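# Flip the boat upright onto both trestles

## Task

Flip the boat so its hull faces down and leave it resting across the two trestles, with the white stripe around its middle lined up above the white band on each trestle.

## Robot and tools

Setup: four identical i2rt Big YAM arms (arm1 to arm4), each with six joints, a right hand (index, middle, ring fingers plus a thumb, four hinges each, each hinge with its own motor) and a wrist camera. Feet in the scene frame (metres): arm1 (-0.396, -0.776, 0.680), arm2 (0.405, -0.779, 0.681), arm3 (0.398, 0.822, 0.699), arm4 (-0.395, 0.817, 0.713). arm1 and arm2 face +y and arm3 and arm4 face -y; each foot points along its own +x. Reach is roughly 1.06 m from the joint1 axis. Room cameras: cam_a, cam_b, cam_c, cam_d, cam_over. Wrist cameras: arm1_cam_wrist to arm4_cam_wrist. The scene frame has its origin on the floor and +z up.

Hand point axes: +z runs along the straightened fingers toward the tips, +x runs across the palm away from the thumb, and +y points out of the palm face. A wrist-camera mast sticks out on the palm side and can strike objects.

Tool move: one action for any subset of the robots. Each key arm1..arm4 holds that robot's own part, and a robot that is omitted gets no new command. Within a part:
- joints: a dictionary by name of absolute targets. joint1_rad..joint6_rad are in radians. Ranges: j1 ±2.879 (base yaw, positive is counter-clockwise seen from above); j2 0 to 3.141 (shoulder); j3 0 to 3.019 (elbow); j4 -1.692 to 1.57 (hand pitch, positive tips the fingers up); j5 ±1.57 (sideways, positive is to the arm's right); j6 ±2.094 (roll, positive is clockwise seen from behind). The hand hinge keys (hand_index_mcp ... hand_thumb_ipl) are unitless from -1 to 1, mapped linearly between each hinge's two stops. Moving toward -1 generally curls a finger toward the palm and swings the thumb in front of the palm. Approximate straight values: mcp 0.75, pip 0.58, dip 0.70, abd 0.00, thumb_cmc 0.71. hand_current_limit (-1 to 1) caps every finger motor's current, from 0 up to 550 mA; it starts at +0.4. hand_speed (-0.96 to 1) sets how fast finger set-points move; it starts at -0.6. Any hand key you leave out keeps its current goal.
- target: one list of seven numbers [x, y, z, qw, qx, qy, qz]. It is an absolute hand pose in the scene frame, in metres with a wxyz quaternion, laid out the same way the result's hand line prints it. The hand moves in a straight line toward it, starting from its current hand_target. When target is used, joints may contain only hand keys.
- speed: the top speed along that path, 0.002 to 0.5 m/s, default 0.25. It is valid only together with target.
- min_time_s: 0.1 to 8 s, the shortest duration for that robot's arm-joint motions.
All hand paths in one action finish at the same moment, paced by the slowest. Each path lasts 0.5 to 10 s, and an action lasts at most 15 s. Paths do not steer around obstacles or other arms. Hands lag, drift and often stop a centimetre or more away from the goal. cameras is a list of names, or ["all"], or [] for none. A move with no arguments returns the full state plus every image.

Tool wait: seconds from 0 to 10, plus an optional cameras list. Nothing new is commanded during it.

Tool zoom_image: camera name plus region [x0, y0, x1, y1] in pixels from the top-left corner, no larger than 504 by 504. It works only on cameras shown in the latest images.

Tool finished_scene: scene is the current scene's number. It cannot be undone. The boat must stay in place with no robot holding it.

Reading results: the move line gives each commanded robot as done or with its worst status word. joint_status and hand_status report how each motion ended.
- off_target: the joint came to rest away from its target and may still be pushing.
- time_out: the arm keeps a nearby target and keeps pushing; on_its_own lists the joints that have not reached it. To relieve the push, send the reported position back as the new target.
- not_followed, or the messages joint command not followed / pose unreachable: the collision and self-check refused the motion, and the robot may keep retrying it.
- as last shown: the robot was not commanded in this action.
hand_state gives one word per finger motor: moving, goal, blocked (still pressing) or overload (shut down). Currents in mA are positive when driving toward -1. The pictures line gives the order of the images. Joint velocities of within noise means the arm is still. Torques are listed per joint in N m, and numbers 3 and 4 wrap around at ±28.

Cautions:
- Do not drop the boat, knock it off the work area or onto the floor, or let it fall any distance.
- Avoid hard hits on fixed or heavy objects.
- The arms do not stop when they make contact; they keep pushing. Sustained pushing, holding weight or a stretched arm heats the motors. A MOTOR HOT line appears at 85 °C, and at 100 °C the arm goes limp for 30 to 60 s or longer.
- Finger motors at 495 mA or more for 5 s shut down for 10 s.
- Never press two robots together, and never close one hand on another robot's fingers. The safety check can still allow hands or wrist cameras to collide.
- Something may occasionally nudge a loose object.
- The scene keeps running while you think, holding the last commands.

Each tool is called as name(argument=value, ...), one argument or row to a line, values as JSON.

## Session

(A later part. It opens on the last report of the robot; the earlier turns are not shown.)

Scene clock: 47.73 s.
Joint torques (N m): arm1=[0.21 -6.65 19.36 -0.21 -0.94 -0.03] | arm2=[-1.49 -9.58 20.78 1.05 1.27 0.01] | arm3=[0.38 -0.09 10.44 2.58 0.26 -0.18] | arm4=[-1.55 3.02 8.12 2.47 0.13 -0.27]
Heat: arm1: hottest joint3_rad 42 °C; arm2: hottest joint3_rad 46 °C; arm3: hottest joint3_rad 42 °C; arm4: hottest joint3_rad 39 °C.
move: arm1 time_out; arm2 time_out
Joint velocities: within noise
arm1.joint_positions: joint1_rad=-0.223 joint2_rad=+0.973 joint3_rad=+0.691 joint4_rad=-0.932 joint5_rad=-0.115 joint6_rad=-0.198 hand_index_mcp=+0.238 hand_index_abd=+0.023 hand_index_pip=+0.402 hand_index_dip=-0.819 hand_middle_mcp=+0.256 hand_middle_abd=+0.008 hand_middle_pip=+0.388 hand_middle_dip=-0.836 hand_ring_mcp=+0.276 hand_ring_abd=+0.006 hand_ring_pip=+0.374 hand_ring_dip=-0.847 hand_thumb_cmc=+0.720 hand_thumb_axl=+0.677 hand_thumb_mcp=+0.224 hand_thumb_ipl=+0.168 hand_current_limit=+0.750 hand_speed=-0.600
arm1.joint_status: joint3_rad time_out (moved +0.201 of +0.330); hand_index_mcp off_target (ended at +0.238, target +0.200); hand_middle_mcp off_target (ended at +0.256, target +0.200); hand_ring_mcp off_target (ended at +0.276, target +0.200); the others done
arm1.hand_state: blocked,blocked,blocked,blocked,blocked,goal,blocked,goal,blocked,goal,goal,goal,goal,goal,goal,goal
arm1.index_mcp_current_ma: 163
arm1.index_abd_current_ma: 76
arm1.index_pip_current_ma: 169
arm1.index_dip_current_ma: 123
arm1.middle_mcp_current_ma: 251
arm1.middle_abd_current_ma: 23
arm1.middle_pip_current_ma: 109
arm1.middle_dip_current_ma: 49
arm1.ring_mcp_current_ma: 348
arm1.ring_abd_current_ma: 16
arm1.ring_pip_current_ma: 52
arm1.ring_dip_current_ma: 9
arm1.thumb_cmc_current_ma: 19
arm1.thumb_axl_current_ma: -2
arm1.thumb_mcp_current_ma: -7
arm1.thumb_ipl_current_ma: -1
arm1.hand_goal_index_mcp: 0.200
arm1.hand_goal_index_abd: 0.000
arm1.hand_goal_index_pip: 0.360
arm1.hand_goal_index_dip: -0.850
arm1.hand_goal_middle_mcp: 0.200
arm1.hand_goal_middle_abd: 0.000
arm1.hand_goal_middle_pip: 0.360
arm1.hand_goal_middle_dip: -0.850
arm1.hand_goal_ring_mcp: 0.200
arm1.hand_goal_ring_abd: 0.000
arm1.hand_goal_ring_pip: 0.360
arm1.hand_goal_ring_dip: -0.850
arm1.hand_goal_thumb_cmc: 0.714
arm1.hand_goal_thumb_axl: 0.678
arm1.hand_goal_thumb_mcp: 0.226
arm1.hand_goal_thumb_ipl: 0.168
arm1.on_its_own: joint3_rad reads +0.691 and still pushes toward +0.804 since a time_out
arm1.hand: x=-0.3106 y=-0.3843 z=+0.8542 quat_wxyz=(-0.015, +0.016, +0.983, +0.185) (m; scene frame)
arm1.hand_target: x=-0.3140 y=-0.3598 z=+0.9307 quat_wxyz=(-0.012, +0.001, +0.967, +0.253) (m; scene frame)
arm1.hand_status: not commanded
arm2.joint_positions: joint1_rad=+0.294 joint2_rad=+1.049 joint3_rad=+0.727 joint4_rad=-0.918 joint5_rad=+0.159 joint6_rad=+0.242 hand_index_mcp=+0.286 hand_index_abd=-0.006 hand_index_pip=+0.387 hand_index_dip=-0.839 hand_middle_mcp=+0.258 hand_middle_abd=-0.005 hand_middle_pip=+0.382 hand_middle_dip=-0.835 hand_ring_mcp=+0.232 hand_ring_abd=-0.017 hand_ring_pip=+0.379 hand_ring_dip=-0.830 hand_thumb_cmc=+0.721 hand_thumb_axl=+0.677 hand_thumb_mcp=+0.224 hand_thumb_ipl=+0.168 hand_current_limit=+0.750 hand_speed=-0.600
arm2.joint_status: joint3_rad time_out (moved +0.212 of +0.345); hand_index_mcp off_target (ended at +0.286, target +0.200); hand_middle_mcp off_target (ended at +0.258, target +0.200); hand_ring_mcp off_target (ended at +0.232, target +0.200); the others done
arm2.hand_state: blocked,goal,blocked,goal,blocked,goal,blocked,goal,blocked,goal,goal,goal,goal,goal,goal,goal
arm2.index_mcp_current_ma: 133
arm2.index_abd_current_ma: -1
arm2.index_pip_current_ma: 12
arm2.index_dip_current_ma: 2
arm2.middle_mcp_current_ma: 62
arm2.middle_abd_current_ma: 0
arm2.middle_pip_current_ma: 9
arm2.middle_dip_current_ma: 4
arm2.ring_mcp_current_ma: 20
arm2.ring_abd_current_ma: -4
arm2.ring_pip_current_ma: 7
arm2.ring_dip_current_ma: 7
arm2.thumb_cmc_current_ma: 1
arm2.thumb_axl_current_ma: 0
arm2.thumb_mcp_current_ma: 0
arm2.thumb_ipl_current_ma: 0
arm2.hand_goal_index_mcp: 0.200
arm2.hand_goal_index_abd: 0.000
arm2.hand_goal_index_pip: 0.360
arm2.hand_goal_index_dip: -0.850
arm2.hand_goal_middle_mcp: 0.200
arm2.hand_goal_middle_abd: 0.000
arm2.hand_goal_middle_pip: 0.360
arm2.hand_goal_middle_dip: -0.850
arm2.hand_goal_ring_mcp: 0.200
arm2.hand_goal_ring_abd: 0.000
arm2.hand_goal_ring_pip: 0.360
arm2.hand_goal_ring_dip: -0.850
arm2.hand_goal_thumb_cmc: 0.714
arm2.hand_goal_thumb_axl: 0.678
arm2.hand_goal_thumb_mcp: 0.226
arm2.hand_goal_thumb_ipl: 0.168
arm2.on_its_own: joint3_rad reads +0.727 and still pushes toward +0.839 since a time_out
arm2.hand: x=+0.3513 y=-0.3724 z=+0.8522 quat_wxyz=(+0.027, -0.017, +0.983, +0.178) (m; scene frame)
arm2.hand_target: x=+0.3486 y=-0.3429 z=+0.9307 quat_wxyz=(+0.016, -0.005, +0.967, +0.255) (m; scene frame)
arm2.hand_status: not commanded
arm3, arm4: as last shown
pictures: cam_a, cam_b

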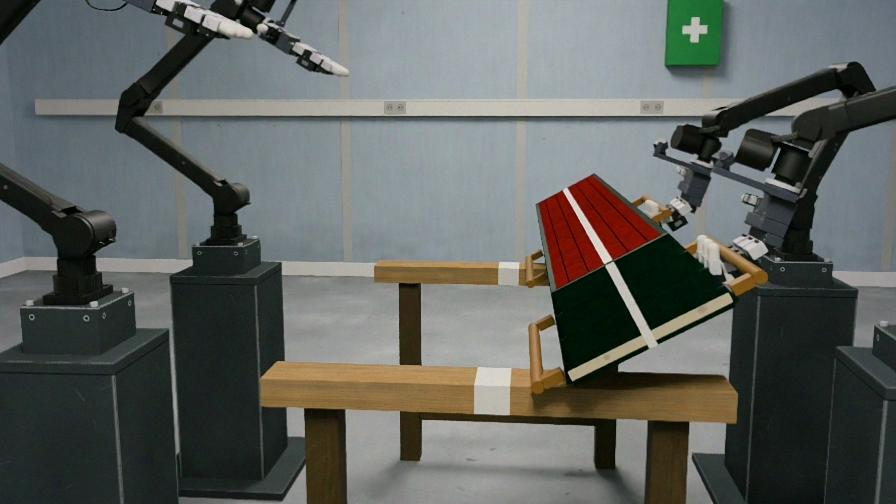

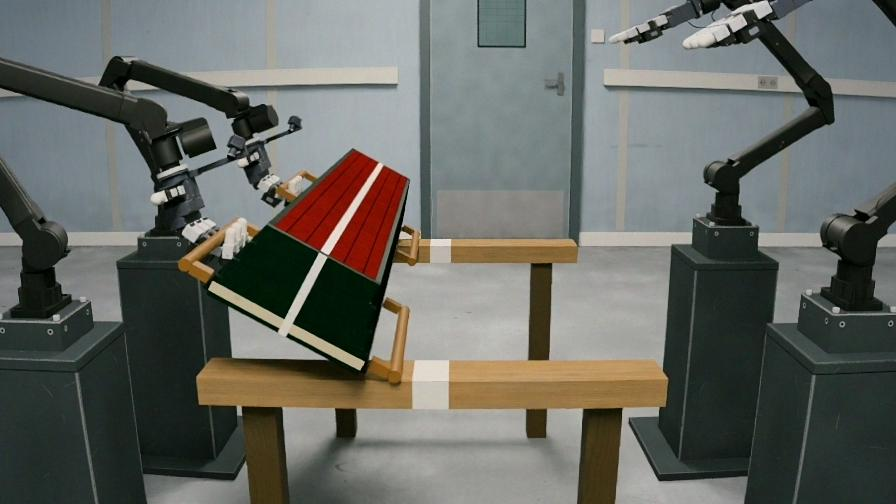

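move(
  arm1={"joints": {"joint1_rad": -0.22, "joint2_rad": 1.05, "joint3_rad": 1.09, "joint4_rad": -1.22, "joint5_rad": -0.13, "joint6_rad": -0.2, "hand_index_mcp": 0.28, "hand_middle_mcp": 0.28, "hand_ring_mcp": 0.28}, "min_time_s": 4},
  arm2={"joints": {"joint1_rad": 0.255, "joint2_rad": 1.15, "joint3_rad": 1.13, "joint4_rad": -1.17, "joint5_rad": 0.14, "joint6_rad": 0.21, "hand_index_mcp": 0.28, "hand_middle_mcp": 0.28, "hand_ring_mcp": 0.28}, "min_time_s": 4},
  cameras=["cam_a", "cam_b"],
)

Scene clock: 58.80 s.
Joint torques (N m): arm1=[-0.73 -9.52 19.37 -0.85 -0.49 -0.01] | arm2=[-1.73 -11.63 20.74 0.98 0.29 -0.25] | arm3=[0.91 -0.32 10.59 2.39 0.19 -0.17] | arm4=[-1.38 2.9 8.32 2.55 0.14 -0.34]
Heat: arm1: hottest joint3_rad 45 °C; arm2: hottest joint3_rad 51 °C; arm3: hottest joint3_rad 43 °C; arm4: hottest joint3_rad 39 °C.
move: arm1 time_out; arm2 time_out
Joint velocities: within noise
arm1.joint_positions: joint1_rad=-0.218 joint2_rad=+1.106 joint3_rad=+0.957 joint4_rad=-1.191 joint5_rad=-0.118 joint6_rad=-0.199 hand_index_mcp=+0.298 hand_index_abd=+0.017 hand_index_pip=+0.380 hand_index_dip=-0.817 hand_middle_mcp=+0.326 hand_middle_abd=+0.007 hand_middle_pip=+0.391 hand_middle_dip=-0.824 hand_ring_mcp=+0.355 hand_ring_abd=+0.004 hand_ring_pip=+0.403 hand_ring_dip=-0.821 hand_thumb_cmc=+0.720 hand_thumb_axl=+0.677 hand_thumb_mcp=+0.224 hand_thumb_ipl=+0.168 hand_current_limit=+0.750 hand_speed=-0.600
arm1.joint_status: joint3_rad time_out (moved +0.266 of +0.399); hand_middle_mcp off_target (ended at +0.326, target +0.280); hand_ring_mcp off_target (ended at +0.355, target +0.280); the others done
arm1.hand_state: goal,goal,goal,blocked,blocked,goal,blocked,blocked,blocked,goal,blocked,blocked,goal,goal,goal,goal
arm1.index_mcp_current_ma: 71
arm1.index_abd_current_ma: 53
arm1.index_pip_current_ma: 74
arm1.index_dip_current_ma: 131
arm1.middle_mcp_current_ma: 200
arm1.middle_abd_current_ma: 19
arm1.middle_pip_current_ma: 123
arm1.middle_dip_current_ma: 99
arm1.ring_mcp_current_ma: 347
arm1.ring_abd_current_ma: 11
arm1.ring_pip_current_ma: 172
arm1.ring_dip_current_ma: 115
arm1.thumb_cmc_current_ma: 19
arm1.thumb_axl_current_ma: -2
arm1.thumb_mcp_current_ma: -8
arm1.thumb_ipl_current_ma: -1
arm1.hand_goal_index_mcp: 0.280
arm1.hand_goal_index_abd: 0.000
arm1.hand_goal_index_pip: 0.360
arm1.hand_goal_index_dip: -0.850
arm1.hand_goal_middle_mcp: 0.280
arm1.hand_goal_middle_abd: 0.000
arm1.hand_goal_middle_pip: 0.360
arm1.hand_goal_middle_dip: -0.850
arm1.hand_goal_ring_mcp: 0.280
arm1.hand_goal_ring_abd: 0.000
arm1.hand_goal_ring_pip: 0.360
arm1.hand_goal_ring_dip: -0.850
arm1.hand_goal_thumb_cmc: 0.714
arm1.hand_goal_thumb_axl: 0.678
arm1.hand_goal_thumb_mcp: 0.226
arm1.hand_goal_thumb_ipl: 0.168
arm1.on_its_own: joint3_rad reads +0.957 and still pushes toward +1.070 since a time_out
arm1.hand: x=-0.3054 y=-0.3524 z=+0.9020 quat_wxyz=(-0.031, +0.016, +0.992, +0.125) (m; scene frame)
arm1.hand_target: x=-0.3038 y=-0.3393 z=+0.9814 quat_wxyz=(-0.021, +0.011, +0.981, +0.193) (m; scene frame)
arm1.hand_status: not commanded
arm2.joint_positions: joint1_rad=+0.263 joint2_rad=+1.182 joint3_rad=+0.997 joint4_rad=-1.182 joint5_rad=+0.140 joint6_rad=+0.238 hand_index_mcp=+0.356 hand_index_abd=-0.003 hand_index_pip=+0.398 hand_index_dip=-0.831 hand_middle_mcp=+0.325 hand_middle_abd=-0.001 hand_middle_pip=+0.377 hand_middle_dip=-0.844 hand_ring_mcp=+0.295 hand_ring_abd=-0.003 hand_ring_pip=+0.366 hand_ring_dip=-0.847 hand_thumb_cmc=+0.721 hand_thumb_axl=+0.677 hand_thumb_mcp=+0.224 hand_thumb_ipl=+0.168 hand_current_limit=+0.750 hand_speed=-0.600
arm2.joint_status: joint3_rad time_out (moved +0.271 of +0.403); hand_index_mcp off_target (ended at +0.356, target +0.280); hand_middle_mcp off_target (ended at +0.325, target +0.280); the others done
arm2.hand_state: blocked,goal,blocked,goal,blocked,goal,goal,goal,goal,goal,goal,goal,goal,goal,goal,goal
arm2.index_mcp_current_ma: 106
arm2.index_abd_current_ma: 0
arm2.index_pip_current_ma: 25
arm2.index_dip_current_ma: 7
arm2.middle_mcp_current_ma: 38
arm2.middle_abd_current_ma: 0
arm2.middle_pip_current_ma: 5
arm2.middle_dip_current_ma: 1
arm2.ring_mcp_current_ma: 5
arm2.ring_abd_current_ma: 0
arm2.ring_pip_current_ma: 1
arm2.ring_dip_current_ma: 0
arm2.thumb_cmc_current_ma: 1
arm2.thumb_axl_current_ma: 0
arm2.thumb_mcp_current_ma: 0
arm2.thumb_ipl_current_ma: 0
arm2.hand_goal_index_mcp: 0.280
arm2.hand_goal_index_abd: 0.000
arm2.hand_goal_index_pip: 0.360
arm2.hand_goal_index_dip: -0.850
arm2.hand_goal_middle_mcp: 0.280
arm2.hand_goal_middle_abd: 0.000
arm2.hand_goal_middle_pip: 0.360
arm2.hand_goal_middle_dip: -0.850
arm2.hand_goal_ring_mcp: 0.280
arm2.hand_goal_ring_abd: 0.000
arm2.hand_goal_ring_pip: 0.360
arm2.hand_goal_ring_dip: -0.850
arm2.hand_goal_thumb_cmc: 0.714
arm2.hand_goal_thumb_axl: 0.678
arm2.hand_goal_thumb_mcp: 0.226
arm2.hand_goal_thumb_ipl: 0.168
arm2.on_its_own: joint3_rad reads +0.997 and still pushes toward +1.110 since a time_out
arm2.hand: x=+0.3510 y=-0.3369 z=+0.8986 quat_wxyz=(+0.038, -0.010, +0.993, +0.115) (m; scene frame)
arm2.hand_target: x=+0.3459 y=-0.3097 z=+0.9729 quat_wxyz=(+0.021, -0.014, +0.981, +0.190) (m; scene frame)
arm2.hand_status: not commanded
arm3, arm4: as last shown
pictures: cam_a, cam_b

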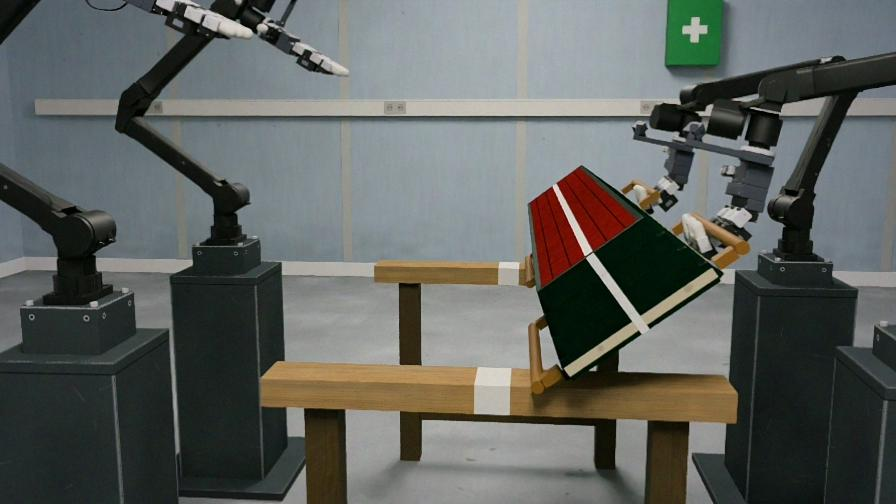

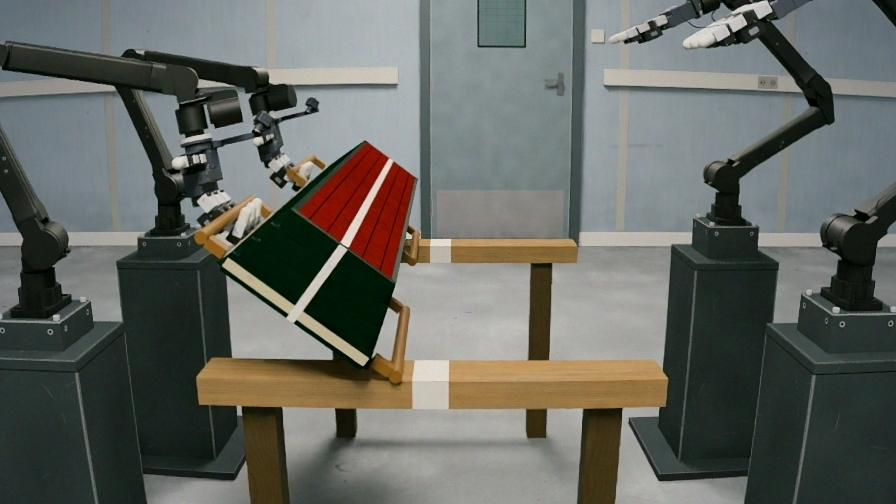

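move(
  arm1={"target": [-0.312, -0.258, 1.036, 0, 0, 0.9877, 0.1564], "speed": 0.12, "joints": {"hand_index_mcp": 0.34, "hand_middle_mcp": 0.34, "hand_ring_mcp": 0.34}},
  arm2={"target": [0.352, -0.238, 1.036, 0, 0, 0.9877, 0.1564], "speed": 0.12, "joints": {"hand_index_mcp": 0.34, "hand_middle_mcp": 0.34, "hand_ring_mcp": 0.34}},
  cameras=["cam_a", "cam_b"],
)

Scene clock: 62.00 s.
Joint torques (N m): arm1=[0.09 -9.05 18.78 -0.18 0.05 0.13] | arm2=[-1.79 -13.98 20.6 0.62 -0.1 -0.14] | arm3=[0.44 -0.5 10.47 2.41 0.24 -0.18] | arm4=[-1.49 3.02 8.28 2.62 0.11 -0.28]
Heat: arm1: hottest joint3_rad 46 °C; arm2: hottest joint3_rad 53 °C; arm3: hottest joint3_rad 43 °C; arm4: hottest joint3_rad 39 °C.
move: arm1 off_target; arm2 off_target
Joint velocities: within noise
arm1.joint_positions: joint1_rad=-0.143 joint2_rad=+1.301 joint3_rad=+1.317 joint4_rad=-1.387 joint5_rad=-0.054 joint6_rad=-0.158 hand_index_mcp=+0.370 hand_index_abd=+0.005 hand_index_pip=+0.376 hand_index_dip=-0.838 hand_middle_mcp=+0.378 hand_middle_abd=+0.004 hand_middle_pip=+0.379 hand_middle_dip=-0.840 hand_ring_mcp=+0.384 hand_ring_abd=+0.003 hand_ring_pip=+0.379 hand_ring_dip=-0.838 hand_thumb_cmc=+0.719 hand_thumb_axl=+0.677 hand_thumb_mcp=+0.224 hand_thumb_ipl=+0.168 hand_current_limit=+0.750 hand_speed=-0.600
arm1.joint_status: hand_index_mcp off_target (ended at +0.370, target +0.340); hand_middle_mcp off_target (ended at +0.378, target +0.340); hand_ring_mcp off_target (ended at +0.384, target +0.340)
arm1.hand_state: blocked,goal,goal,goal,blocked,goal,goal,goal,blocked,goal,goal,goal,goal,goal,goal,goal
arm1.index_mcp_current_ma: 127
arm1.index_abd_current_ma: 15
arm1.index_pip_current_ma: 58
arm1.index_dip_current_ma: 43
arm1.middle_mcp_current_ma: 161
arm1.middle_abd_current_ma: 12
arm1.middle_pip_current_ma: 73
arm1.middle_dip_current_ma: 34
arm1.ring_mcp_current_ma: 189
arm1.ring_abd_current_ma: 8
arm1.ring_pip_current_ma: 71
arm1.ring_dip_current_ma: 41
arm1.thumb_cmc_current_ma: 17
arm1.thumb_axl_current_ma: -2
arm1.thumb_mcp_current_ma: -8
arm1.thumb_ipl_current_ma: -1
arm1.hand_goal_index_mcp: 0.340
arm1.hand_goal_index_abd: 0.000
arm1.hand_goal_index_pip: 0.360
arm1.hand_goal_index_dip: -0.850
arm1.hand_goal_middle_mcp: 0.340
arm1.hand_goal_middle_abd: 0.000
arm1.hand_goal_middle_pip: 0.360
arm1.hand_goal_middle_dip: -0.850
arm1.hand_goal_ring_mcp: 0.340
arm1.hand_goal_ring_abd: 0.000
arm1.hand_goal_ring_pip: 0.360
arm1.hand_goal_ring_dip: -0.850
arm1.hand_goal_thumb_cmc: 0.714
arm1.hand_goal_thumb_axl: 0.678
arm1.hand_goal_thumb_mcp: 0.226
arm1.hand_goal_thumb_ipl: 0.168
arm1.hand: x=-0.3110 y=-0.2796 z=+0.9733 quat_wxyz=(-0.009, +0.004, +0.995, +0.102) (m; scene frame)
arm1.hand_target: x=-0.3122 y=-0.2638 z=+1.0351 quat_wxyz=(-0.001, +0.004, +0.988, +0.157) (m; scene frame)
arm1.hand_status: off_target (0.066 m and 6.4 deg from the pose sent, 0.164 m and 5.4 deg at the start; pose on its path clipped on 25 of 58 steps)
arm2.joint_positions: joint1_rad=+0.195 joint2_rad=+1.369 joint3_rad=+1.367 joint4_rad=-1.394 joint5_rad=+0.074 joint6_rad=+0.193 hand_index_mcp=+0.396 hand_index_abd=+0.000 hand_index_pip=+0.397 hand_index_dip=-0.831 hand_middle_mcp=+0.380 hand_middle_abd=-0.002 hand_middle_pip=+0.374 hand_middle_dip=-0.843 hand_ring_mcp=+0.375 hand_ring_abd=-0.002 hand_ring_pip=+0.366 hand_ring_dip=-0.847 hand_thumb_cmc=+0.720 hand_thumb_axl=+0.677 hand_thumb_mcp=+0.223 hand_thumb_ipl=+0.168 hand_current_limit=+0.750 hand_speed=-0.600
arm2.joint_status: hand_index_mcp off_target (ended at +0.396, target +0.340); hand_middle_mcp off_target (ended at +0.380, target +0.340); hand_ring_mcp off_target (ended at +0.375, target +0.340)
arm2.hand_state: blocked,goal,blocked,goal,blocked,goal,goal,goal,blocked,goal,goal,goal,goal,goal,goal,goal
arm2.index_mcp_current_ma: 59
arm2.index_abd_current_ma: 0
arm2.index_pip_current_ma: 23
arm2.index_dip_current_ma: 7
arm2.middle_mcp_current_ma: 31
arm2.middle_abd_current_ma: 0
arm2.middle_pip_current_ma: 4
arm2.middle_dip_current_ma: 1
arm2.ring_mcp_current_ma: 24
arm2.ring_abd_current_ma: 0
arm2.ring_pip_current_ma: 1
arm2.ring_dip_current_ma: 0
arm2.thumb_cmc_current_ma: 1
arm2.thumb_axl_current_ma: 0
arm2.thumb_mcp_current_ma: 0
arm2.thumb_ipl_current_ma: 0
arm2.hand_goal_index_mcp: 0.340
arm2.hand_goal_index_abd: 0.000
arm2.hand_goal_index_pip: 0.360
arm2.hand_goal_index_dip: -0.850
arm2.hand_goal_middle_mcp: 0.340
arm2.hand_goal_middle_abd: 0.000
arm2.hand_goal_middle_pip: 0.360
arm2.hand_goal_middle_dip: -0.850
arm2.hand_goal_ring_mcp: 0.340
arm2.hand_goal_ring_abd: 0.000
arm2.hand_goal_ring_pip: 0.360
arm2.hand_goal_ring_dip: -0.850
arm2.hand_goal_thumb_cmc: 0.714
arm2.hand_goal_thumb_axl: 0.678
arm2.hand_goal_thumb_mcp: 0.226
arm2.hand_goal_thumb_ipl: 0.168
arm2.hand: x=+0.3523 y=-0.2645 z=+0.9693 quat_wxyz=(+0.015, -0.003, +0.996, +0.093) (m; scene frame)
arm2.hand_target: x=+0.3523 y=-0.2445 z=+1.0359 quat_wxyz=(+0.001, -0.004, +0.988, +0.158) (m; scene frame)
arm2.hand_status: off_target (0.072 m and 7.6 deg from the pose sent, 0.169 m and 6.5 deg at the start; pose on its path clipped on 26 of 58 steps)
arm3, arm4: as last shown
pictures: cam_a, cam_b

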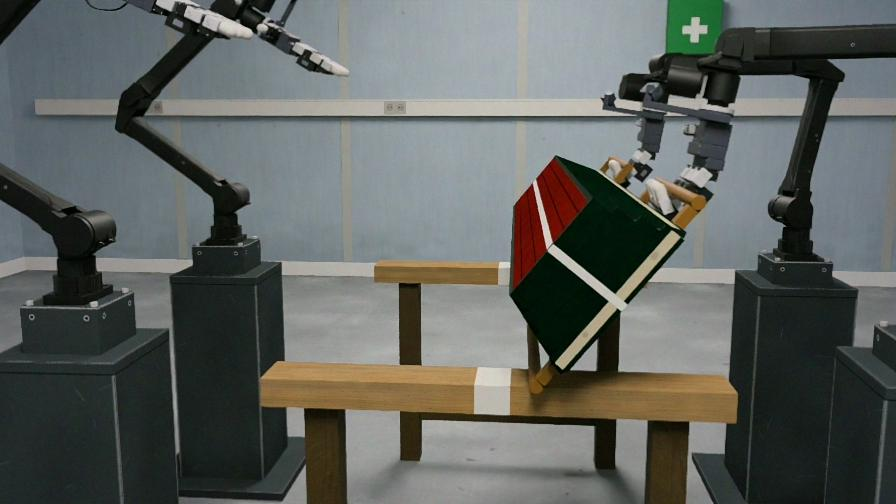

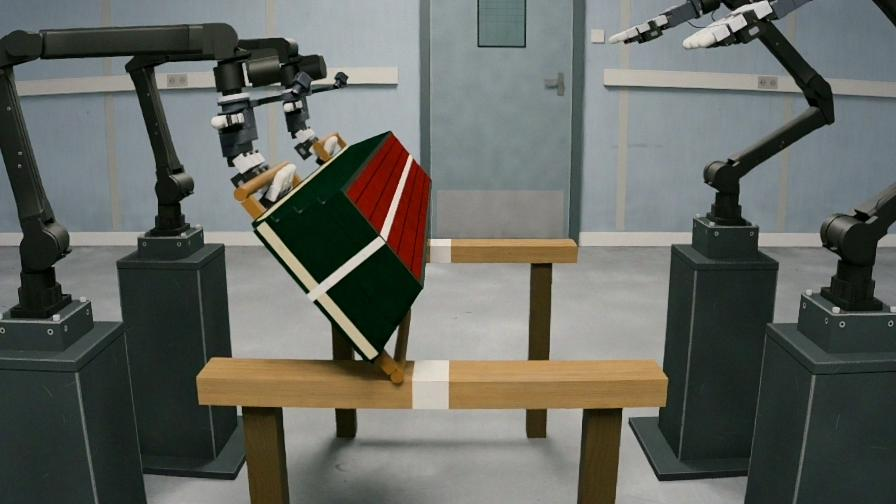

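move(
  arm1={"target": [-0.312, -0.170, 1.055, 0, 0, 0.9945, 0.1045], "speed": 0.12, "joints": {"hand_index_mcp": 0.38, "hand_middle_mcp": 0.38, "hand_ring_mcp": 0.38}},
  arm2={"target": [0.352, -0.145, 1.055, 0, 0, 0.9945, 0.1045], "speed": 0.12, "joints": {"hand_index_mcp": 0.38, "hand_middle_mcp": 0.38, "hand_ring_mcp": 0.38}},
  arm3={"target": [0.462, 0.24, 1.15, 0.1736, 0.9848, 0, 0], "joints": {"hand_index_dip": -0.348, "hand_middle_dip": -0.348, "hand_ring_dip": -0.348, "hand_current_limit": 0.75}},
  arm4={"target": [-0.53, 0.24, 1.15, 0.1736, 0.9848, 0, 0], "joints": {"hand_index_dip": -0.348, "hand_middle_dip": -0.348, "hand_ring_dip": -0.348, "hand_current_limit": 0.75}},
  cameras=["cam_a", "cam_b"],
)

Scene clock: 66.57 s.
Joint torques (N m): arm1=[0.15 -10.64 15.13 -0.21 0.13 0.11] | arm2=[-1.44 -15.44 17.58 0.94 -0.01 0.02] | arm3=[0.79 -12.1 13.52 0.13 0 0.14] | arm4=[-1.32 -12.22 10.81 0.2 0.02 -0.19]
Heat: arm1: hottest joint3_rad 47 °C; arm2: hottest joint3_rad 54 °C; arm3: hottest joint3_rad 44 °C; arm4: hottest joint3_rad 40 °C.
move: arm1 off_target; arm2 off_target; arm3 off_target; arm4 off_target
Joint velocities: within noise
arm1.joint_positions: joint1_rad=-0.109 joint2_rad=+1.590 joint3_rad=+1.784 joint4_rad=-1.601 joint5_rad=-0.031 joint6_rad=-0.133 hand_index_mcp=+0.417 hand_index_abd=-0.002 hand_index_pip=+0.395 hand_index_dip=-0.827 hand_middle_mcp=+0.415 hand_middle_abd=-0.001 hand_middle_pip=+0.395 hand_middle_dip=-0.825 hand_ring_mcp=+0.413 hand_ring_abd=-0.001 hand_ring_pip=+0.394 hand_ring_dip=-0.819 hand_thumb_cmc=+0.718 hand_thumb_axl=+0.677 hand_thumb_mcp=+0.224 hand_thumb_ipl=+0.168 hand_current_limit=+0.750 hand_speed=-0.600
arm1.joint_status: hand_index_mcp off_target (ended at +0.417, target +0.380); hand_middle_mcp off_target (ended at +0.415, target +0.380); hand_ring_mcp off_target (ended at +0.413, target +0.380)
arm1.hand_state: blocked,goal,blocked,blocked,blocked,goal,blocked,blocked,blocked,goal,blocked,blocked,goal,goal,goal,goal
arm1.index_mcp_current_ma: 160
arm1.index_abd_current_ma: -4
arm1.index_pip_current_ma: 141
arm1.index_dip_current_ma: 88
arm1.middle_mcp_current_ma: 148
arm1.middle_abd_current_ma: -2
arm1.middle_pip_current_ma: 141
arm1.middle_dip_current_ma: 98
arm1.ring_mcp_current_ma: 137
arm1.ring_abd_current_ma: -1
arm1.ring_pip_current_ma: 133
arm1.ring_dip_current_ma: 121
arm1.thumb_cmc_current_ma: 12
arm1.thumb_axl_current_ma: -2
arm1.thumb_mcp_current_ma: -9
arm1.thumb_ipl_current_ma: -1
arm1.hand_goal_index_mcp: 0.380
arm1.hand_goal_index_abd: 0.000
arm1.hand_goal_index_pip: 0.360
arm1.hand_goal_index_dip: -0.850
arm1.hand_goal_middle_mcp: 0.380
arm1.hand_goal_middle_abd: 0.000
arm1.hand_goal_middle_pip: 0.360
arm1.hand_goal_middle_dip: -0.850
arm1.hand_goal_ring_mcp: 0.380
arm1.hand_goal_ring_abd: 0.000
arm1.hand_goal_ring_pip: 0.360
arm1.hand_goal_ring_dip: -0.850
arm1.hand_goal_thumb_cmc: 0.714
arm1.hand_goal_thumb_axl: 0.678
arm1.hand_goal_thumb_mcp: 0.226
arm1.hand_goal_thumb_ipl: 0.168
arm1.hand: x=-0.3089 y=-0.1834 z=+1.0305 quat_wxyz=(-0.003, +0.000, +0.997, +0.083) (m; scene frame)
arm1.hand_target: x=-0.3122 y=-0.1714 z=+1.0547 quat_wxyz=(+0.000, +0.000, +0.994, +0.105) (m; scene frame)
arm1.hand_status: off_target (0.028 m and 2.5 deg from the pose sent, 0.137 m and 1.2 deg at the start)
arm2.joint_positions: joint1_rad=+0.149 joint2_rad=+1.671 joint3_rad=+1.872 joint4_rad=-1.641 joint5_rad=+0.042 joint6_rad=+0.147 hand_index_mcp=+0.424 hand_index_abd=+0.003 hand_index_pip=+0.399 hand_index_dip=-0.818 hand_middle_mcp=+0.415 hand_middle_abd=-0.001 hand_middle_pip=+0.390 hand_middle_dip=-0.826 hand_ring_mcp=+0.436 hand_ring_abd=+0.006 hand_ring_pip=+0.387 hand_ring_dip=-0.823 hand_thumb_cmc=+0.719 hand_thumb_axl=+0.677 hand_thumb_mcp=+0.223 hand_thumb_ipl=+0.168 hand_current_limit=+0.750 hand_speed=-0.600
arm2.joint_status: hand_index_mcp off_target (ended at +0.424, target +0.380); hand_middle_mcp off_target (ended at +0.415, target +0.380); hand_ring_mcp off_target (ended at +0.436, target +0.380)
arm2.hand_state: blocked,goal,blocked,blocked,blocked,goal,blocked,blocked,blocked,goal,blocked,blocked,goal,goal,goal,goal
arm2.index_mcp_current_ma: 36
arm2.index_abd_current_ma: 0
arm2.index_pip_current_ma: 26
arm2.index_dip_current_ma: 19
arm2.middle_mcp_current_ma: 24
arm2.middle_abd_current_ma: 0
arm2.middle_pip_current_ma: 16
arm2.middle_dip_current_ma: 11
arm2.ring_mcp_current_ma: 59
arm2.ring_abd_current_ma: 1
arm2.ring_pip_current_ma: 13
arm2.ring_dip_current_ma: 13
arm2.thumb_cmc_current_ma: 1
arm2.thumb_axl_current_ma: 0
arm2.thumb_mcp_current_ma: 0
arm2.thumb_ipl_current_ma: 0
arm2.hand_goal_index_mcp: 0.380
arm2.hand_goal_index_abd: 0.000
arm2.hand_goal_index_pip: 0.360
arm2.hand_goal_index_dip: -0.850
arm2.hand_goal_middle_mcp: 0.380
arm2.hand_goal_middle_abd: 0.000
arm2.hand_goal_middle_pip: 0.360
arm2.hand_goal_middle_dip: -0.850
arm2.hand_goal_ring_mcp: 0.380
arm2.hand_goal_ring_abd: 0.000
arm2.hand_goal_ring_pip: 0.360
arm2.hand_goal_ring_dip: -0.850
arm2.hand_goal_thumb_cmc: 0.714
arm2.hand_goal_thumb_axl: 0.678
arm2.hand_goal_thumb_mcp: 0.226
arm2.hand_goal_thumb_ipl: 0.168
arm2.hand: x=+0.3518 y=-0.1664 z=+1.0247 quat_wxyz=(+0.007, -0.005, +0.998, +0.067) (m; scene frame)
arm2.hand_target: x=+0.3523 y=-0.1477 z=+1.0547 quat_wxyz=(+0.000, +0.000, +0.994, +0.105) (m; scene frame)
arm2.hand_status: off_target (0.037 m and 4.4 deg from the pose sent, 0.147 m and 2.2 deg at the start)
arm3.joint_positions: joint1_rad=+0.175 joint2_rad=+1.531 joint3_rad=+1.849 joint4_rad=-1.588 joint5_rad=+0.068 joint6_rad=+0.172 hand_index_mcp=+0.759 hand_index_abd=+0.000 hand_index_pip=+0.577 hand_index_dip=-0.344 hand_middle_mcp=+0.759 hand_middle_abd=+0.000 hand_middle_pip=+0.577 hand_middle_dip=-0.345 hand_ring_mcp=+0.759 hand_ring_abd=+0.000 hand_ring_pip=+0.577 hand_ring_dip=-0.344 hand_thumb_cmc=+0.719 hand_thumb_axl=+0.677 hand_thumb_mcp=+0.223 hand_thumb_ipl=+0.168 hand_current_limit=+0.750 hand_speed=-0.600
arm3.joint_status: all done
arm3.hand_state: goal,goal,goal,goal,goal,goal,goal,goal,goal,goal,goal,goal,goal,goal,goal,goal
arm3.index_mcp_current_ma: 1
arm3.index_abd_current_ma: 0
arm3.index_pip_current_ma: 0
arm3.index_dip_current_ma: 1
arm3.middle_mcp_current_ma: 1
arm3.middle_abd_current_ma: 0
arm3.middle_pip_current_ma: 0
arm3.middle_dip_current_ma: 0
arm3.ring_mcp_current_ma: 1
arm3.ring_abd_current_ma: 0
arm3.ring_pip_current_ma: 0
arm3.ring_dip_current_ma: 1
arm3.thumb_cmc_current_ma: 1
arm3.thumb_axl_current_ma: 0
arm3.thumb_mcp_current_ma: 0
arm3.thumb_ipl_current_ma: 0
arm3.hand_goal_index_mcp: 0.754
arm3.hand_goal_index_abd: 0.000
arm3.hand_goal_index_pip: 0.576
arm3.hand_goal_index_dip: -0.348
arm3.hand_goal_middle_mcp: 0.754
arm3.hand_goal_middle_abd: 0.000
arm3.hand_goal_middle_pip: 0.576
arm3.hand_goal_middle_dip: -0.348
arm3.hand_goal_ring_mcp: 0.754
arm3.hand_goal_ring_abd: 0.000
arm3.hand_goal_ring_pip: 0.576
arm3.hand_goal_ring_dip: -0.348
arm3.hand_goal_thumb_cmc: 0.714
arm3.hand_goal_thumb_axl: 0.678
arm3.hand_goal_thumb_mcp: 0.226
arm3.hand_goal_thumb_ipl: 0.168
arm3.hand: x=+0.4556 y=+0.2406 z=+1.1261 quat_wxyz=(+0.158, +0.987, +0.000, -0.008) (m; scene frame)
arm3.hand_target: x=+0.4617 y=+0.2416 z=+1.1499 quat_wxyz=(+0.174, +0.985, -0.001, +0.000) (m; scene frame)
arm3.hand_status: off_target (0.025 m and 2.0 deg from the pose sent, 0.329 m and 37.1 deg at the start)
arm4.joint_positions: joint1_rad=-0.261 joint2_rad=+1.508 joint3_rad=+1.802 joint4_rad=-1.559 joint5_rad=-0.083 joint6_rad=-0.212 hand_index_mcp=+0.760 hand_index_abd=+0.001 hand_index_pip=+0.577 hand_index_dip=-0.345 hand_middle_mcp=+0.761 hand_middle_abd=+0.001 hand_middle_pip=+0.577 hand_middle_dip=-0.344 hand_ring_mcp=+0.760 hand_ring_abd=+0.001 hand_ring_pip=+0.577 hand_ring_dip=-0.345 hand_thumb_cmc=+0.720 hand_thumb_axl=+0.677 hand_thumb_mcp=+0.224 hand_thumb_ipl=+0.168 hand_current_limit=+0.750 hand_speed=-0.600
arm4.joint_status: all done
arm4.hand_state: goal,goal,goal,goal,goal,goal,goal,goal,goal,goal,goal,goal,goal,goal,goal,goal
arm4.index_mcp_current_ma: 1
arm4.index_abd_current_ma: 0
arm4.index_pip_current_ma: 0
arm4.index_dip_current_ma: 0
arm4.middle_mcp_current_ma: 1
arm4.middle_abd_current_ma: 0
arm4.middle_pip_current_ma: 0
arm4.middle_dip_current_ma: 0
arm4.ring_mcp_current_ma: 1
arm4.ring_abd_current_ma: 0
arm4.ring_pip_current_ma: 0
arm4.ring_dip_current_ma: 0
arm4.thumb_cmc_current_ma: 1
arm4.thumb_axl_current_ma: 0
arm4.thumb_mcp_current_ma: 0
arm4.thumb_ipl_current_ma: 0
arm4.hand_goal_index_mcp: 0.754
arm4.hand_goal_index_abd: 0.000
arm4.hand_goal_index_pip: 0.576
arm4.hand_goal_index_dip: -0.348
arm4.hand_goal_middle_mcp: 0.754
arm4.hand_goal_middle_abd: 0.000
arm4.hand_goal_middle_pip: 0.576
arm4.hand_goal_middle_dip: -0.348
arm4.hand_goal_ring_mcp: 0.754
arm4.hand_goal_ring_abd: 0.000
arm4.hand_goal_ring_pip: 0.576
arm4.hand_goal_ring_dip: -0.348
arm4.hand_goal_thumb_cmc: 0.714
arm4.hand_goal_thumb_axl: 0.678
arm4.hand_goal_thumb_mcp: 0.226
arm4.hand_goal_thumb_ipl: 0.168
arm4.hand: x=-0.5256 y=+0.2413 z=+1.1255 quat_wxyz=(+0.156, +0.988, -0.008, +0.005) (m; scene frame)
arm4.hand_target: x=-0.5308 y=+0.2419 z=+1.1502 quat_wxyz=(+0.174, +0.985, -0.003, -0.004) (m; scene frame)
arm4.hand_status: off_target (0.025 m and 2.3 deg from the pose sent, 0.367 m and 44.1 deg at the start)
pictures: cam_a, cam_b

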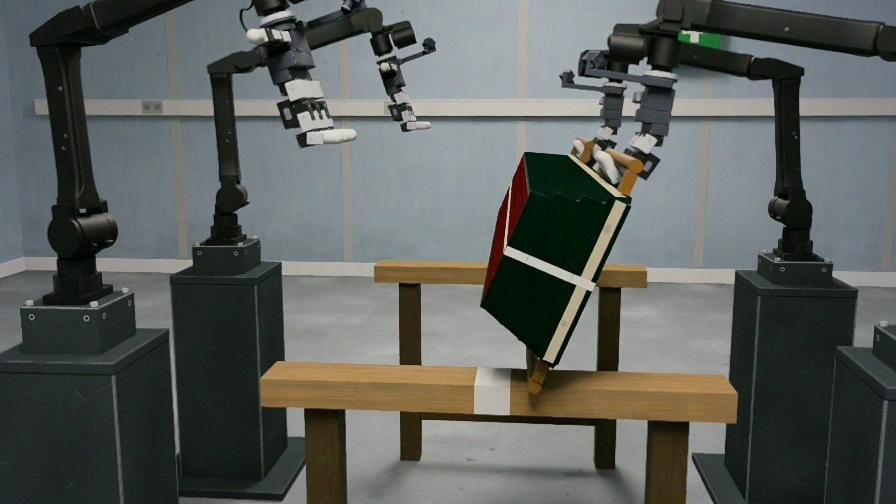

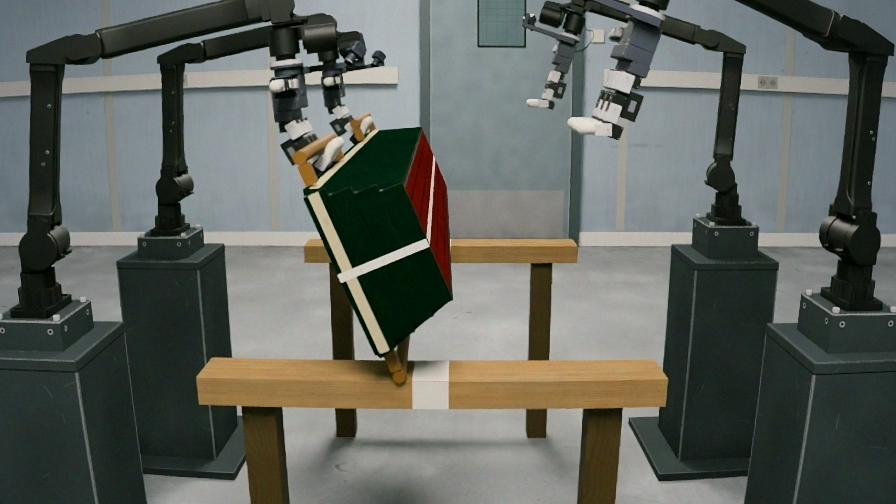

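move(
  arm1={"target": [-0.312, -0.095, 1.070, 0, 0, 0.9976, 0.0698], "speed": 0.12, "joints": {"hand_index_mcp": 0.46, "hand_middle_mcp": 0.46, "hand_ring_mcp": 0.46}},
  arm2={"target": [0.355, -0.066, 1.070, 0, 0, 0.9976, 0.0698], "speed": 0.12, "joints": {"hand_index_mcp": 0.46, "hand_middle_mcp": 0.46, "hand_ring_mcp": 0.46}},
  cameras=[],
)

move(
  arm1={"target": [-0.312, 0.005, 1.060, 0, 0, 0.9936, 0.1132], "speed": 0.12, "joints": {"hand_index_mcp": 0.55, "hand_middle_mcp": 0.55, "hand_ring_mcp": 0.55}},
  arm2={"target": [0.358, 0.027, 1.060, 0, 0, 0.9936, 0.1132], "speed": 0.12, "joints": {"hand_index_mcp": 0.55, "hand_middle_mcp": 0.55, "hand_ring_mcp": 0.55}},
  cameras=["cam_a", "cam_b"],
)

Scene clock: 70.60 s.
Joint torques (N m): arm1=[0.09 -12.75 12.92 -0.39 0.3 0.13] | arm2=[-1.85 -16.79 16.99 0.32 -0.13 -0.17] | arm3=[0.62 -12.34 13.48 0.2 -0.03 0.18] | arm4=[-1.2 -12.69 10.81 0.16 0.05 -0.24]
Heat: arm1: hottest joint3_rad 47 °C; arm2: hottest joint3_rad 54 °C; arm3: hottest joint3_rad 45 °C; arm4: hottest joint3_rad 40 °C.
move: arm1 off_target; arm2 off_target
Joint velocities: within noise
arm1.joint_positions: joint1_rad=-0.089 joint2_rad=+1.814 joint3_rad=+2.154 joint4_rad=-1.690 joint5_rad=-0.031 joint6_rad=-0.118 hand_index_mcp=+0.528 hand_index_abd=-0.002 hand_index_pip=+0.444 hand_index_dip=-0.780 hand_middle_mcp=+0.524 hand_middle_abd=-0.001 hand_middle_pip=+0.445 hand_middle_dip=-0.779 hand_ring_mcp=+0.522 hand_ring_abd=-0.002 hand_ring_pip=+0.440 hand_ring_dip=-0.770 hand_thumb_cmc=+0.718 hand_thumb_axl=+0.677 hand_thumb_mcp=+0.224 hand_thumb_ipl=+0.168 hand_current_limit=+0.750 hand_speed=-0.600
arm1.joint_status: hand_index_mcp off_target (ended at +0.528, target +0.460); hand_middle_mcp off_target (ended at +0.524, target +0.460); hand_ring_mcp off_target (ended at +0.522, target +0.460)
arm1.hand_state: blocked,goal,blocked,blocked,blocked,goal,blocked,blocked,blocked,goal,blocked,blocked,goal,goal,goal,goal
arm1.index_mcp_current_ma: 309
arm1.index_abd_current_ma: -5
arm1.index_pip_current_ma: 367
arm1.index_dip_current_ma: 299
arm1.middle_mcp_current_ma: 290
arm1.middle_abd_current_ma: -4
arm1.middle_pip_current_ma: 369
arm1.middle_dip_current_ma: 307
arm1.ring_mcp_current_ma: 282
arm1.ring_abd_current_ma: -4
arm1.ring_pip_current_ma: 345
arm1.ring_dip_current_ma: 347
arm1.thumb_cmc_current_ma: 12
arm1.thumb_axl_current_ma: -2
arm1.thumb_mcp_current_ma: -9
arm1.thumb_ipl_current_ma: -1
arm1.hand_goal_index_mcp: 0.460
arm1.hand_goal_index_abd: 0.000
arm1.hand_goal_index_pip: 0.360
arm1.hand_goal_index_dip: -0.850
arm1.hand_goal_middle_mcp: 0.460
arm1.hand_goal_middle_abd: 0.000
arm1.hand_goal_middle_pip: 0.360
arm1.hand_goal_middle_dip: -0.850
arm1.hand_goal_ring_mcp: 0.460
arm1.hand_goal_ring_abd: 0.000
arm1.hand_goal_ring_pip: 0.360
arm1.hand_goal_ring_dip: -0.850
arm1.hand_goal_thumb_cmc: 0.714
arm1.hand_goal_thumb_axl: 0.678
arm1.hand_goal_thumb_mcp: 0.226
arm1.hand_goal_thumb_ipl: 0.168
arm1.hand: x=-0.3098 y=-0.1024 z=+1.0653 quat_wxyz=(-0.001, -0.002, +0.994, +0.111) (m; scene frame)
arm1.hand_target: x=-0.3137 y=-0.0951 z=+1.0694 quat_wxyz=(+0.001, -0.001, +0.994, +0.113) (m; scene frame)
arm1.hand_status: off_target (0.009 m and 4.7 deg from the pose sent, 0.097 m and 1.5 deg at the start; a joint's target at an end of its range on 29 of 42 steps)
arm2.joint_positions: joint1_rad=+0.129 joint2_rad=+1.874 joint3_rad=+2.218 joint4_rad=-1.678 joint5_rad=+0.042 joint6_rad=+0.133 hand_index_mcp=+0.549 hand_index_abd=+0.004 hand_index_pip=+0.441 hand_index_dip=-0.789 hand_middle_mcp=+0.553 hand_middle_abd=+0.004 hand_middle_pip=+0.435 hand_middle_dip=-0.793 hand_ring_mcp=+0.563 hand_ring_abd=+0.007 hand_ring_pip=+0.435 hand_ring_dip=-0.802 hand_thumb_cmc=+0.718 hand_thumb_axl=+0.677 hand_thumb_mcp=+0.223 hand_thumb_ipl=+0.168 hand_current_limit=+0.750 hand_speed=-0.600
arm2.joint_status: hand_index_mcp off_target (ended at +0.549, target +0.460); hand_middle_mcp off_target (ended at +0.553, target +0.460); hand_ring_mcp off_target (ended at +0.563, target +0.460)
arm2.hand_state: blocked,goal,blocked,blocked,blocked,goal,blocked,blocked,blocked,goal,blocked,blocked,goal,goal,goal,goal
arm2.index_mcp_current_ma: 142
arm2.index_abd_current_ma: 0
arm2.index_pip_current_ma: 106
arm2.index_dip_current_ma: 62
arm2.middle_mcp_current_ma: 155
arm2.middle_abd_current_ma: 0
arm2.middle_pip_current_ma: 91
arm2.middle_dip_current_ma: 54
arm2.ring_mcp_current_ma: 188
arm2.ring_abd_current_ma: 1
arm2.ring_pip_current_ma: 91
arm2.ring_dip_current_ma: 40
arm2.thumb_cmc_current_ma: 0
arm2.thumb_axl_current_ma: 0
arm2.thumb_mcp_current_ma: 0
arm2.thumb_ipl_current_ma: 0
arm2.hand_goal_index_mcp: 0.460
arm2.hand_goal_index_abd: 0.000
arm2.hand_goal_index_pip: 0.360
arm2.hand_goal_index_dip: -0.850
arm2.hand_goal_middle_mcp: 0.460
arm2.hand_goal_middle_abd: 0.000
arm2.hand_goal_middle_pip: 0.360
arm2.hand_goal_middle_dip: -0.850
arm2.hand_goal_ring_mcp: 0.460
arm2.hand_goal_ring_abd: 0.000
arm2.hand_goal_ring_pip: 0.360
arm2.hand_goal_ring_dip: -0.850
arm2.hand_goal_thumb_cmc: 0.714
arm2.hand_goal_thumb_axl: 0.678
arm2.hand_goal_thumb_mcp: 0.226
arm2.hand_goal_thumb_ipl: 0.168
arm2.hand: x=+0.3516 y=-0.0840 z=+1.0617 quat_wxyz=(+0.001, +0.000, +0.993, +0.120) (m; scene frame)
arm2.hand_target: x=+0.3560 y=-0.0674 z=+1.0691 quat_wxyz=(-0.001, -0.003, +0.991, +0.133) (m; scene frame)
arm2.hand_status: off_target (0.020 m and 5.7 deg from the pose sent, 0.110 m and 1.0 deg at the start; a joint's target at an end of its range on 34 of 42 steps)
arm3, arm4: as last shown
pictures: none
No camera images: "cameras" was empty.

Scene clock: 72.23 s.
Joint torques (N m): arm1=[0.09 -13.22 11.02 0.08 0.64 0.08] | arm2=[-2.14 -18.49 14.52 0.69 -0.52 -0.18] | arm3=[0.44 -12.4 13.65 0.06 -0.03 0.12] | arm4=[-1.44 -12.45 10.67 0.25 0.06 -0.24]
Heat: arm1: hottest joint3_rad 47 °C; arm2: hottest joint3_rad 54 °C; arm3: hottest joint3_rad 46 °C; arm4: hottest joint3_rad 40 °C.
move: arm1 off_target; arm2 off_target
Joint velocities: within noise
arm1.joint_positions: joint1_rad=-0.076 joint2_rad=+2.071 joint3_rad=+2.562 joint4_rad=-1.697 joint5_rad=-0.038 joint6_rad=-0.100 hand_index_mcp=+0.645 hand_index_abd=-0.002 hand_index_pip=+0.609 hand_index_dip=-0.750 hand_middle_mcp=+0.638 hand_middle_abd=-0.004 hand_middle_pip=+0.619 hand_middle_dip=-0.757 hand_ring_mcp=+0.640 hand_ring_abd=-0.004 hand_ring_pip=+0.612 hand_ring_dip=-0.749 hand_thumb_cmc=+0.718 hand_thumb_axl=+0.677 hand_thumb_mcp=+0.224 hand_thumb_ipl=+0.168 hand_current_limit=+0.750 hand_speed=-0.600
arm1.joint_status: hand_index_mcp off_target (ended at +0.645, target +0.550); hand_middle_mcp off_target (ended at +0.638, target +0.550); hand_ring_mcp off_target (ended at +0.640, target +0.550)
arm1.hand_state: blocked,goal,blocked,blocked,blocked,goal,blocked,blocked,blocked,goal,blocked,blocked,goal,goal,goal,goal
arm1.index_mcp_current_ma: 446
arm1.index_abd_current_ma: -5
arm1.index_pip_current_ma: 481
arm1.index_dip_current_ma: 445
arm1.middle_mcp_current_ma: 412
arm1.middle_abd_current_ma: -10
arm1.middle_pip_current_ma: 481
arm1.middle_dip_current_ma: 409
arm1.ring_mcp_current_ma: 420
arm1.ring_abd_current_ma: -12
arm1.ring_pip_current_ma: 481
arm1.ring_dip_current_ma: 451
arm1.thumb_cmc_current_ma: 12
arm1.thumb_axl_current_ma: -2
arm1.thumb_mcp_current_ma: -9
arm1.thumb_ipl_current_ma: -1
arm1.hand_goal_index_mcp: 0.550
arm1.hand_goal_index_abd: 0.000
arm1.hand_goal_index_pip: 0.360
arm1.hand_goal_index_dip: -0.850
arm1.hand_goal_middle_mcp: 0.550
arm1.hand_goal_middle_abd: 0.000
arm1.hand_goal_middle_pip: 0.360
arm1.hand_goal_middle_dip: -0.850
arm1.hand_goal_ring_mcp: 0.550
arm1.hand_goal_ring_abd: 0.000
arm1.hand_goal_ring_pip: 0.360
arm1.hand_goal_ring_dip: -0.850
arm1.hand_goal_thumb_cmc: 0.714
arm1.hand_goal_thumb_axl: 0.678
arm1.hand_goal_thumb_mcp: 0.226
arm1.hand_goal_thumb_ipl: 0.168
arm1.hand: x=-0.3094 y=-0.0107 z=+1.0880 quat_wxyz=(+0.000, -0.002, +0.983, +0.181) (m; scene frame)
arm1.hand_target: x=-0.3123 y=+0.0030 z=+1.0589 quat_wxyz=(+0.005, -0.001, +0.987, +0.163) (m; scene frame)
arm1.hand_status: off_target (0.032 m and 7.9 deg from the pose sent, 0.108 m and 0.4 deg at the start; a joint's target at an end of its range on 48 of 49 steps)
arm2.joint_positions: joint1_rad=+0.114 joint2_rad=+2.133 joint3_rad=+2.639 joint4_rad=-1.678 joint5_rad=+0.054 joint6_rad=+0.106 hand_index_mcp=+0.704 hand_index_abd=+0.006 hand_index_pip=+0.531 hand_index_dip=-0.722 hand_middle_mcp=+0.707 hand_middle_abd=+0.005 hand_middle_pip=+0.513 hand_middle_dip=-0.714 hand_ring_mcp=+0.716 hand_ring_abd=+0.006 hand_ring_pip=+0.512 hand_ring_dip=-0.717 hand_thumb_cmc=+0.718 hand_thumb_axl=+0.677 hand_thumb_mcp=+0.223 hand_thumb_ipl=+0.168 hand_current_limit=+0.750 hand_speed=-0.600
arm2.joint_status: hand_index_mcp off_target (ended at +0.704, target +0.550); hand_middle_mcp off_target (ended at +0.707, target +0.550); hand_ring_mcp off_target (ended at +0.716, target +0.550)
arm2.hand_state: blocked,goal,blocked,blocked,blocked,goal,blocked,blocked,blocked,goal,blocked,blocked,goal,goal,goal,goal
arm2.index_mcp_current_ma: 405
arm2.index_abd_current_ma: 1
arm2.index_pip_current_ma: 441
arm2.index_dip_current_ma: 255
arm2.middle_mcp_current_ma: 424
arm2.middle_abd_current_ma: 0
arm2.middle_pip_current_ma: 358
arm2.middle_dip_current_ma: 289
arm2.ring_mcp_current_ma: 468
arm2.ring_abd_current_ma: 1
arm2.ring_pip_current_ma: 351
arm2.ring_dip_current_ma: 278
arm2.thumb_cmc_current_ma: 0
arm2.thumb_axl_current_ma: 0
arm2.thumb_mcp_current_ma: 0
arm2.thumb_ipl_current_ma: 0
arm2.hand_goal_index_mcp: 0.550
arm2.hand_goal_index_abd: 0.000
arm2.hand_goal_index_pip: 0.360
arm2.hand_goal_index_dip: -0.850
arm2.hand_goal_middle_mcp: 0.550
arm2.hand_goal_middle_abd: 0.000
arm2.hand_goal_middle_pip: 0.360
arm2.hand_goal_middle_dip: -0.850
arm2.hand_goal_ring_mcp: 0.550
arm2.hand_goal_ring_abd: 0.000
arm2.hand_goal_ring_pip: 0.360
arm2.hand_goal_ring_dip: -0.850
arm2.hand_goal_thumb_cmc: 0.714
arm2.hand_goal_thumb_axl: 0.678
arm2.hand_goal_thumb_mcp: 0.226
arm2.hand_goal_thumb_ipl: 0.168
arm2.hand: x=+0.3513 y=+0.0065 z=+1.0860 quat_wxyz=(+0.000, -0.003, +0.980, +0.199) (m; scene frame)
arm2.hand_target: x=+0.3589 y=+0.0242 z=+1.0590 quat_wxyz=(-0.002, -0.006, +0.982, +0.188) (m; scene frame)
arm2.hand_status: off_target (0.034 m and 10.0 deg from the pose sent, 0.111 m and 0.7 deg at the start; a joint's target at an end of its range on 47 of 49 steps)
arm3, arm4: as last shown
pictures: cam_a, cam_b

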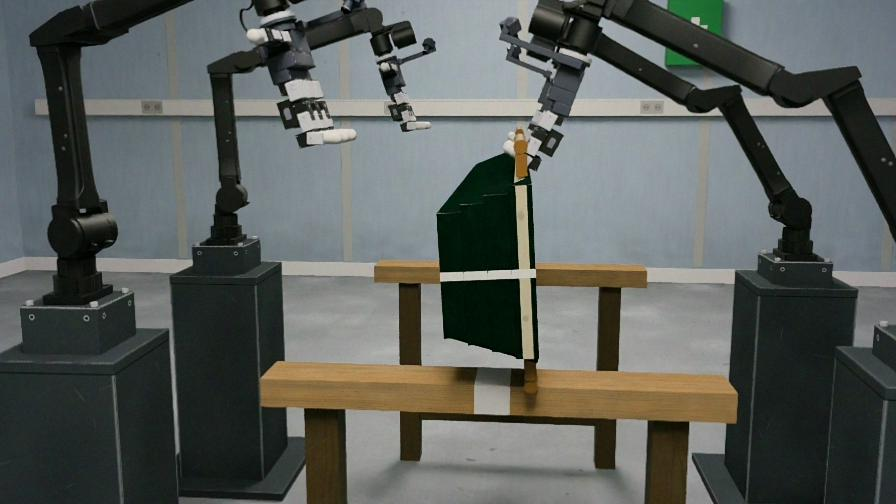

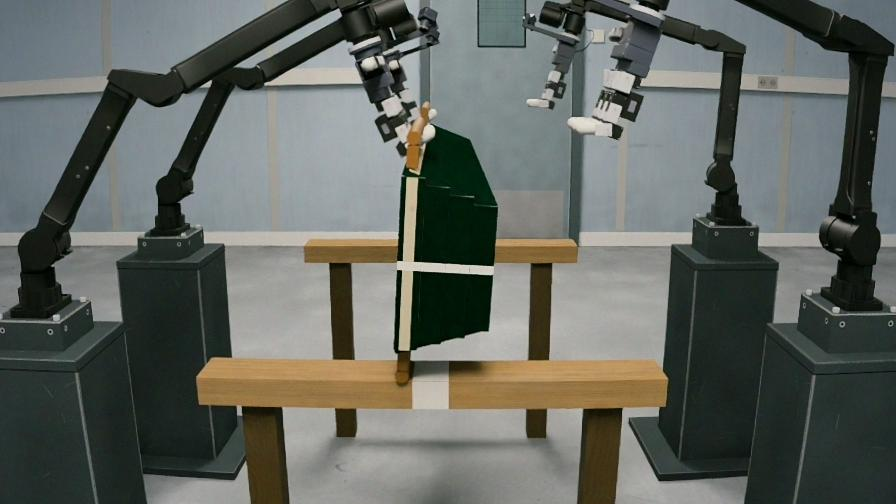

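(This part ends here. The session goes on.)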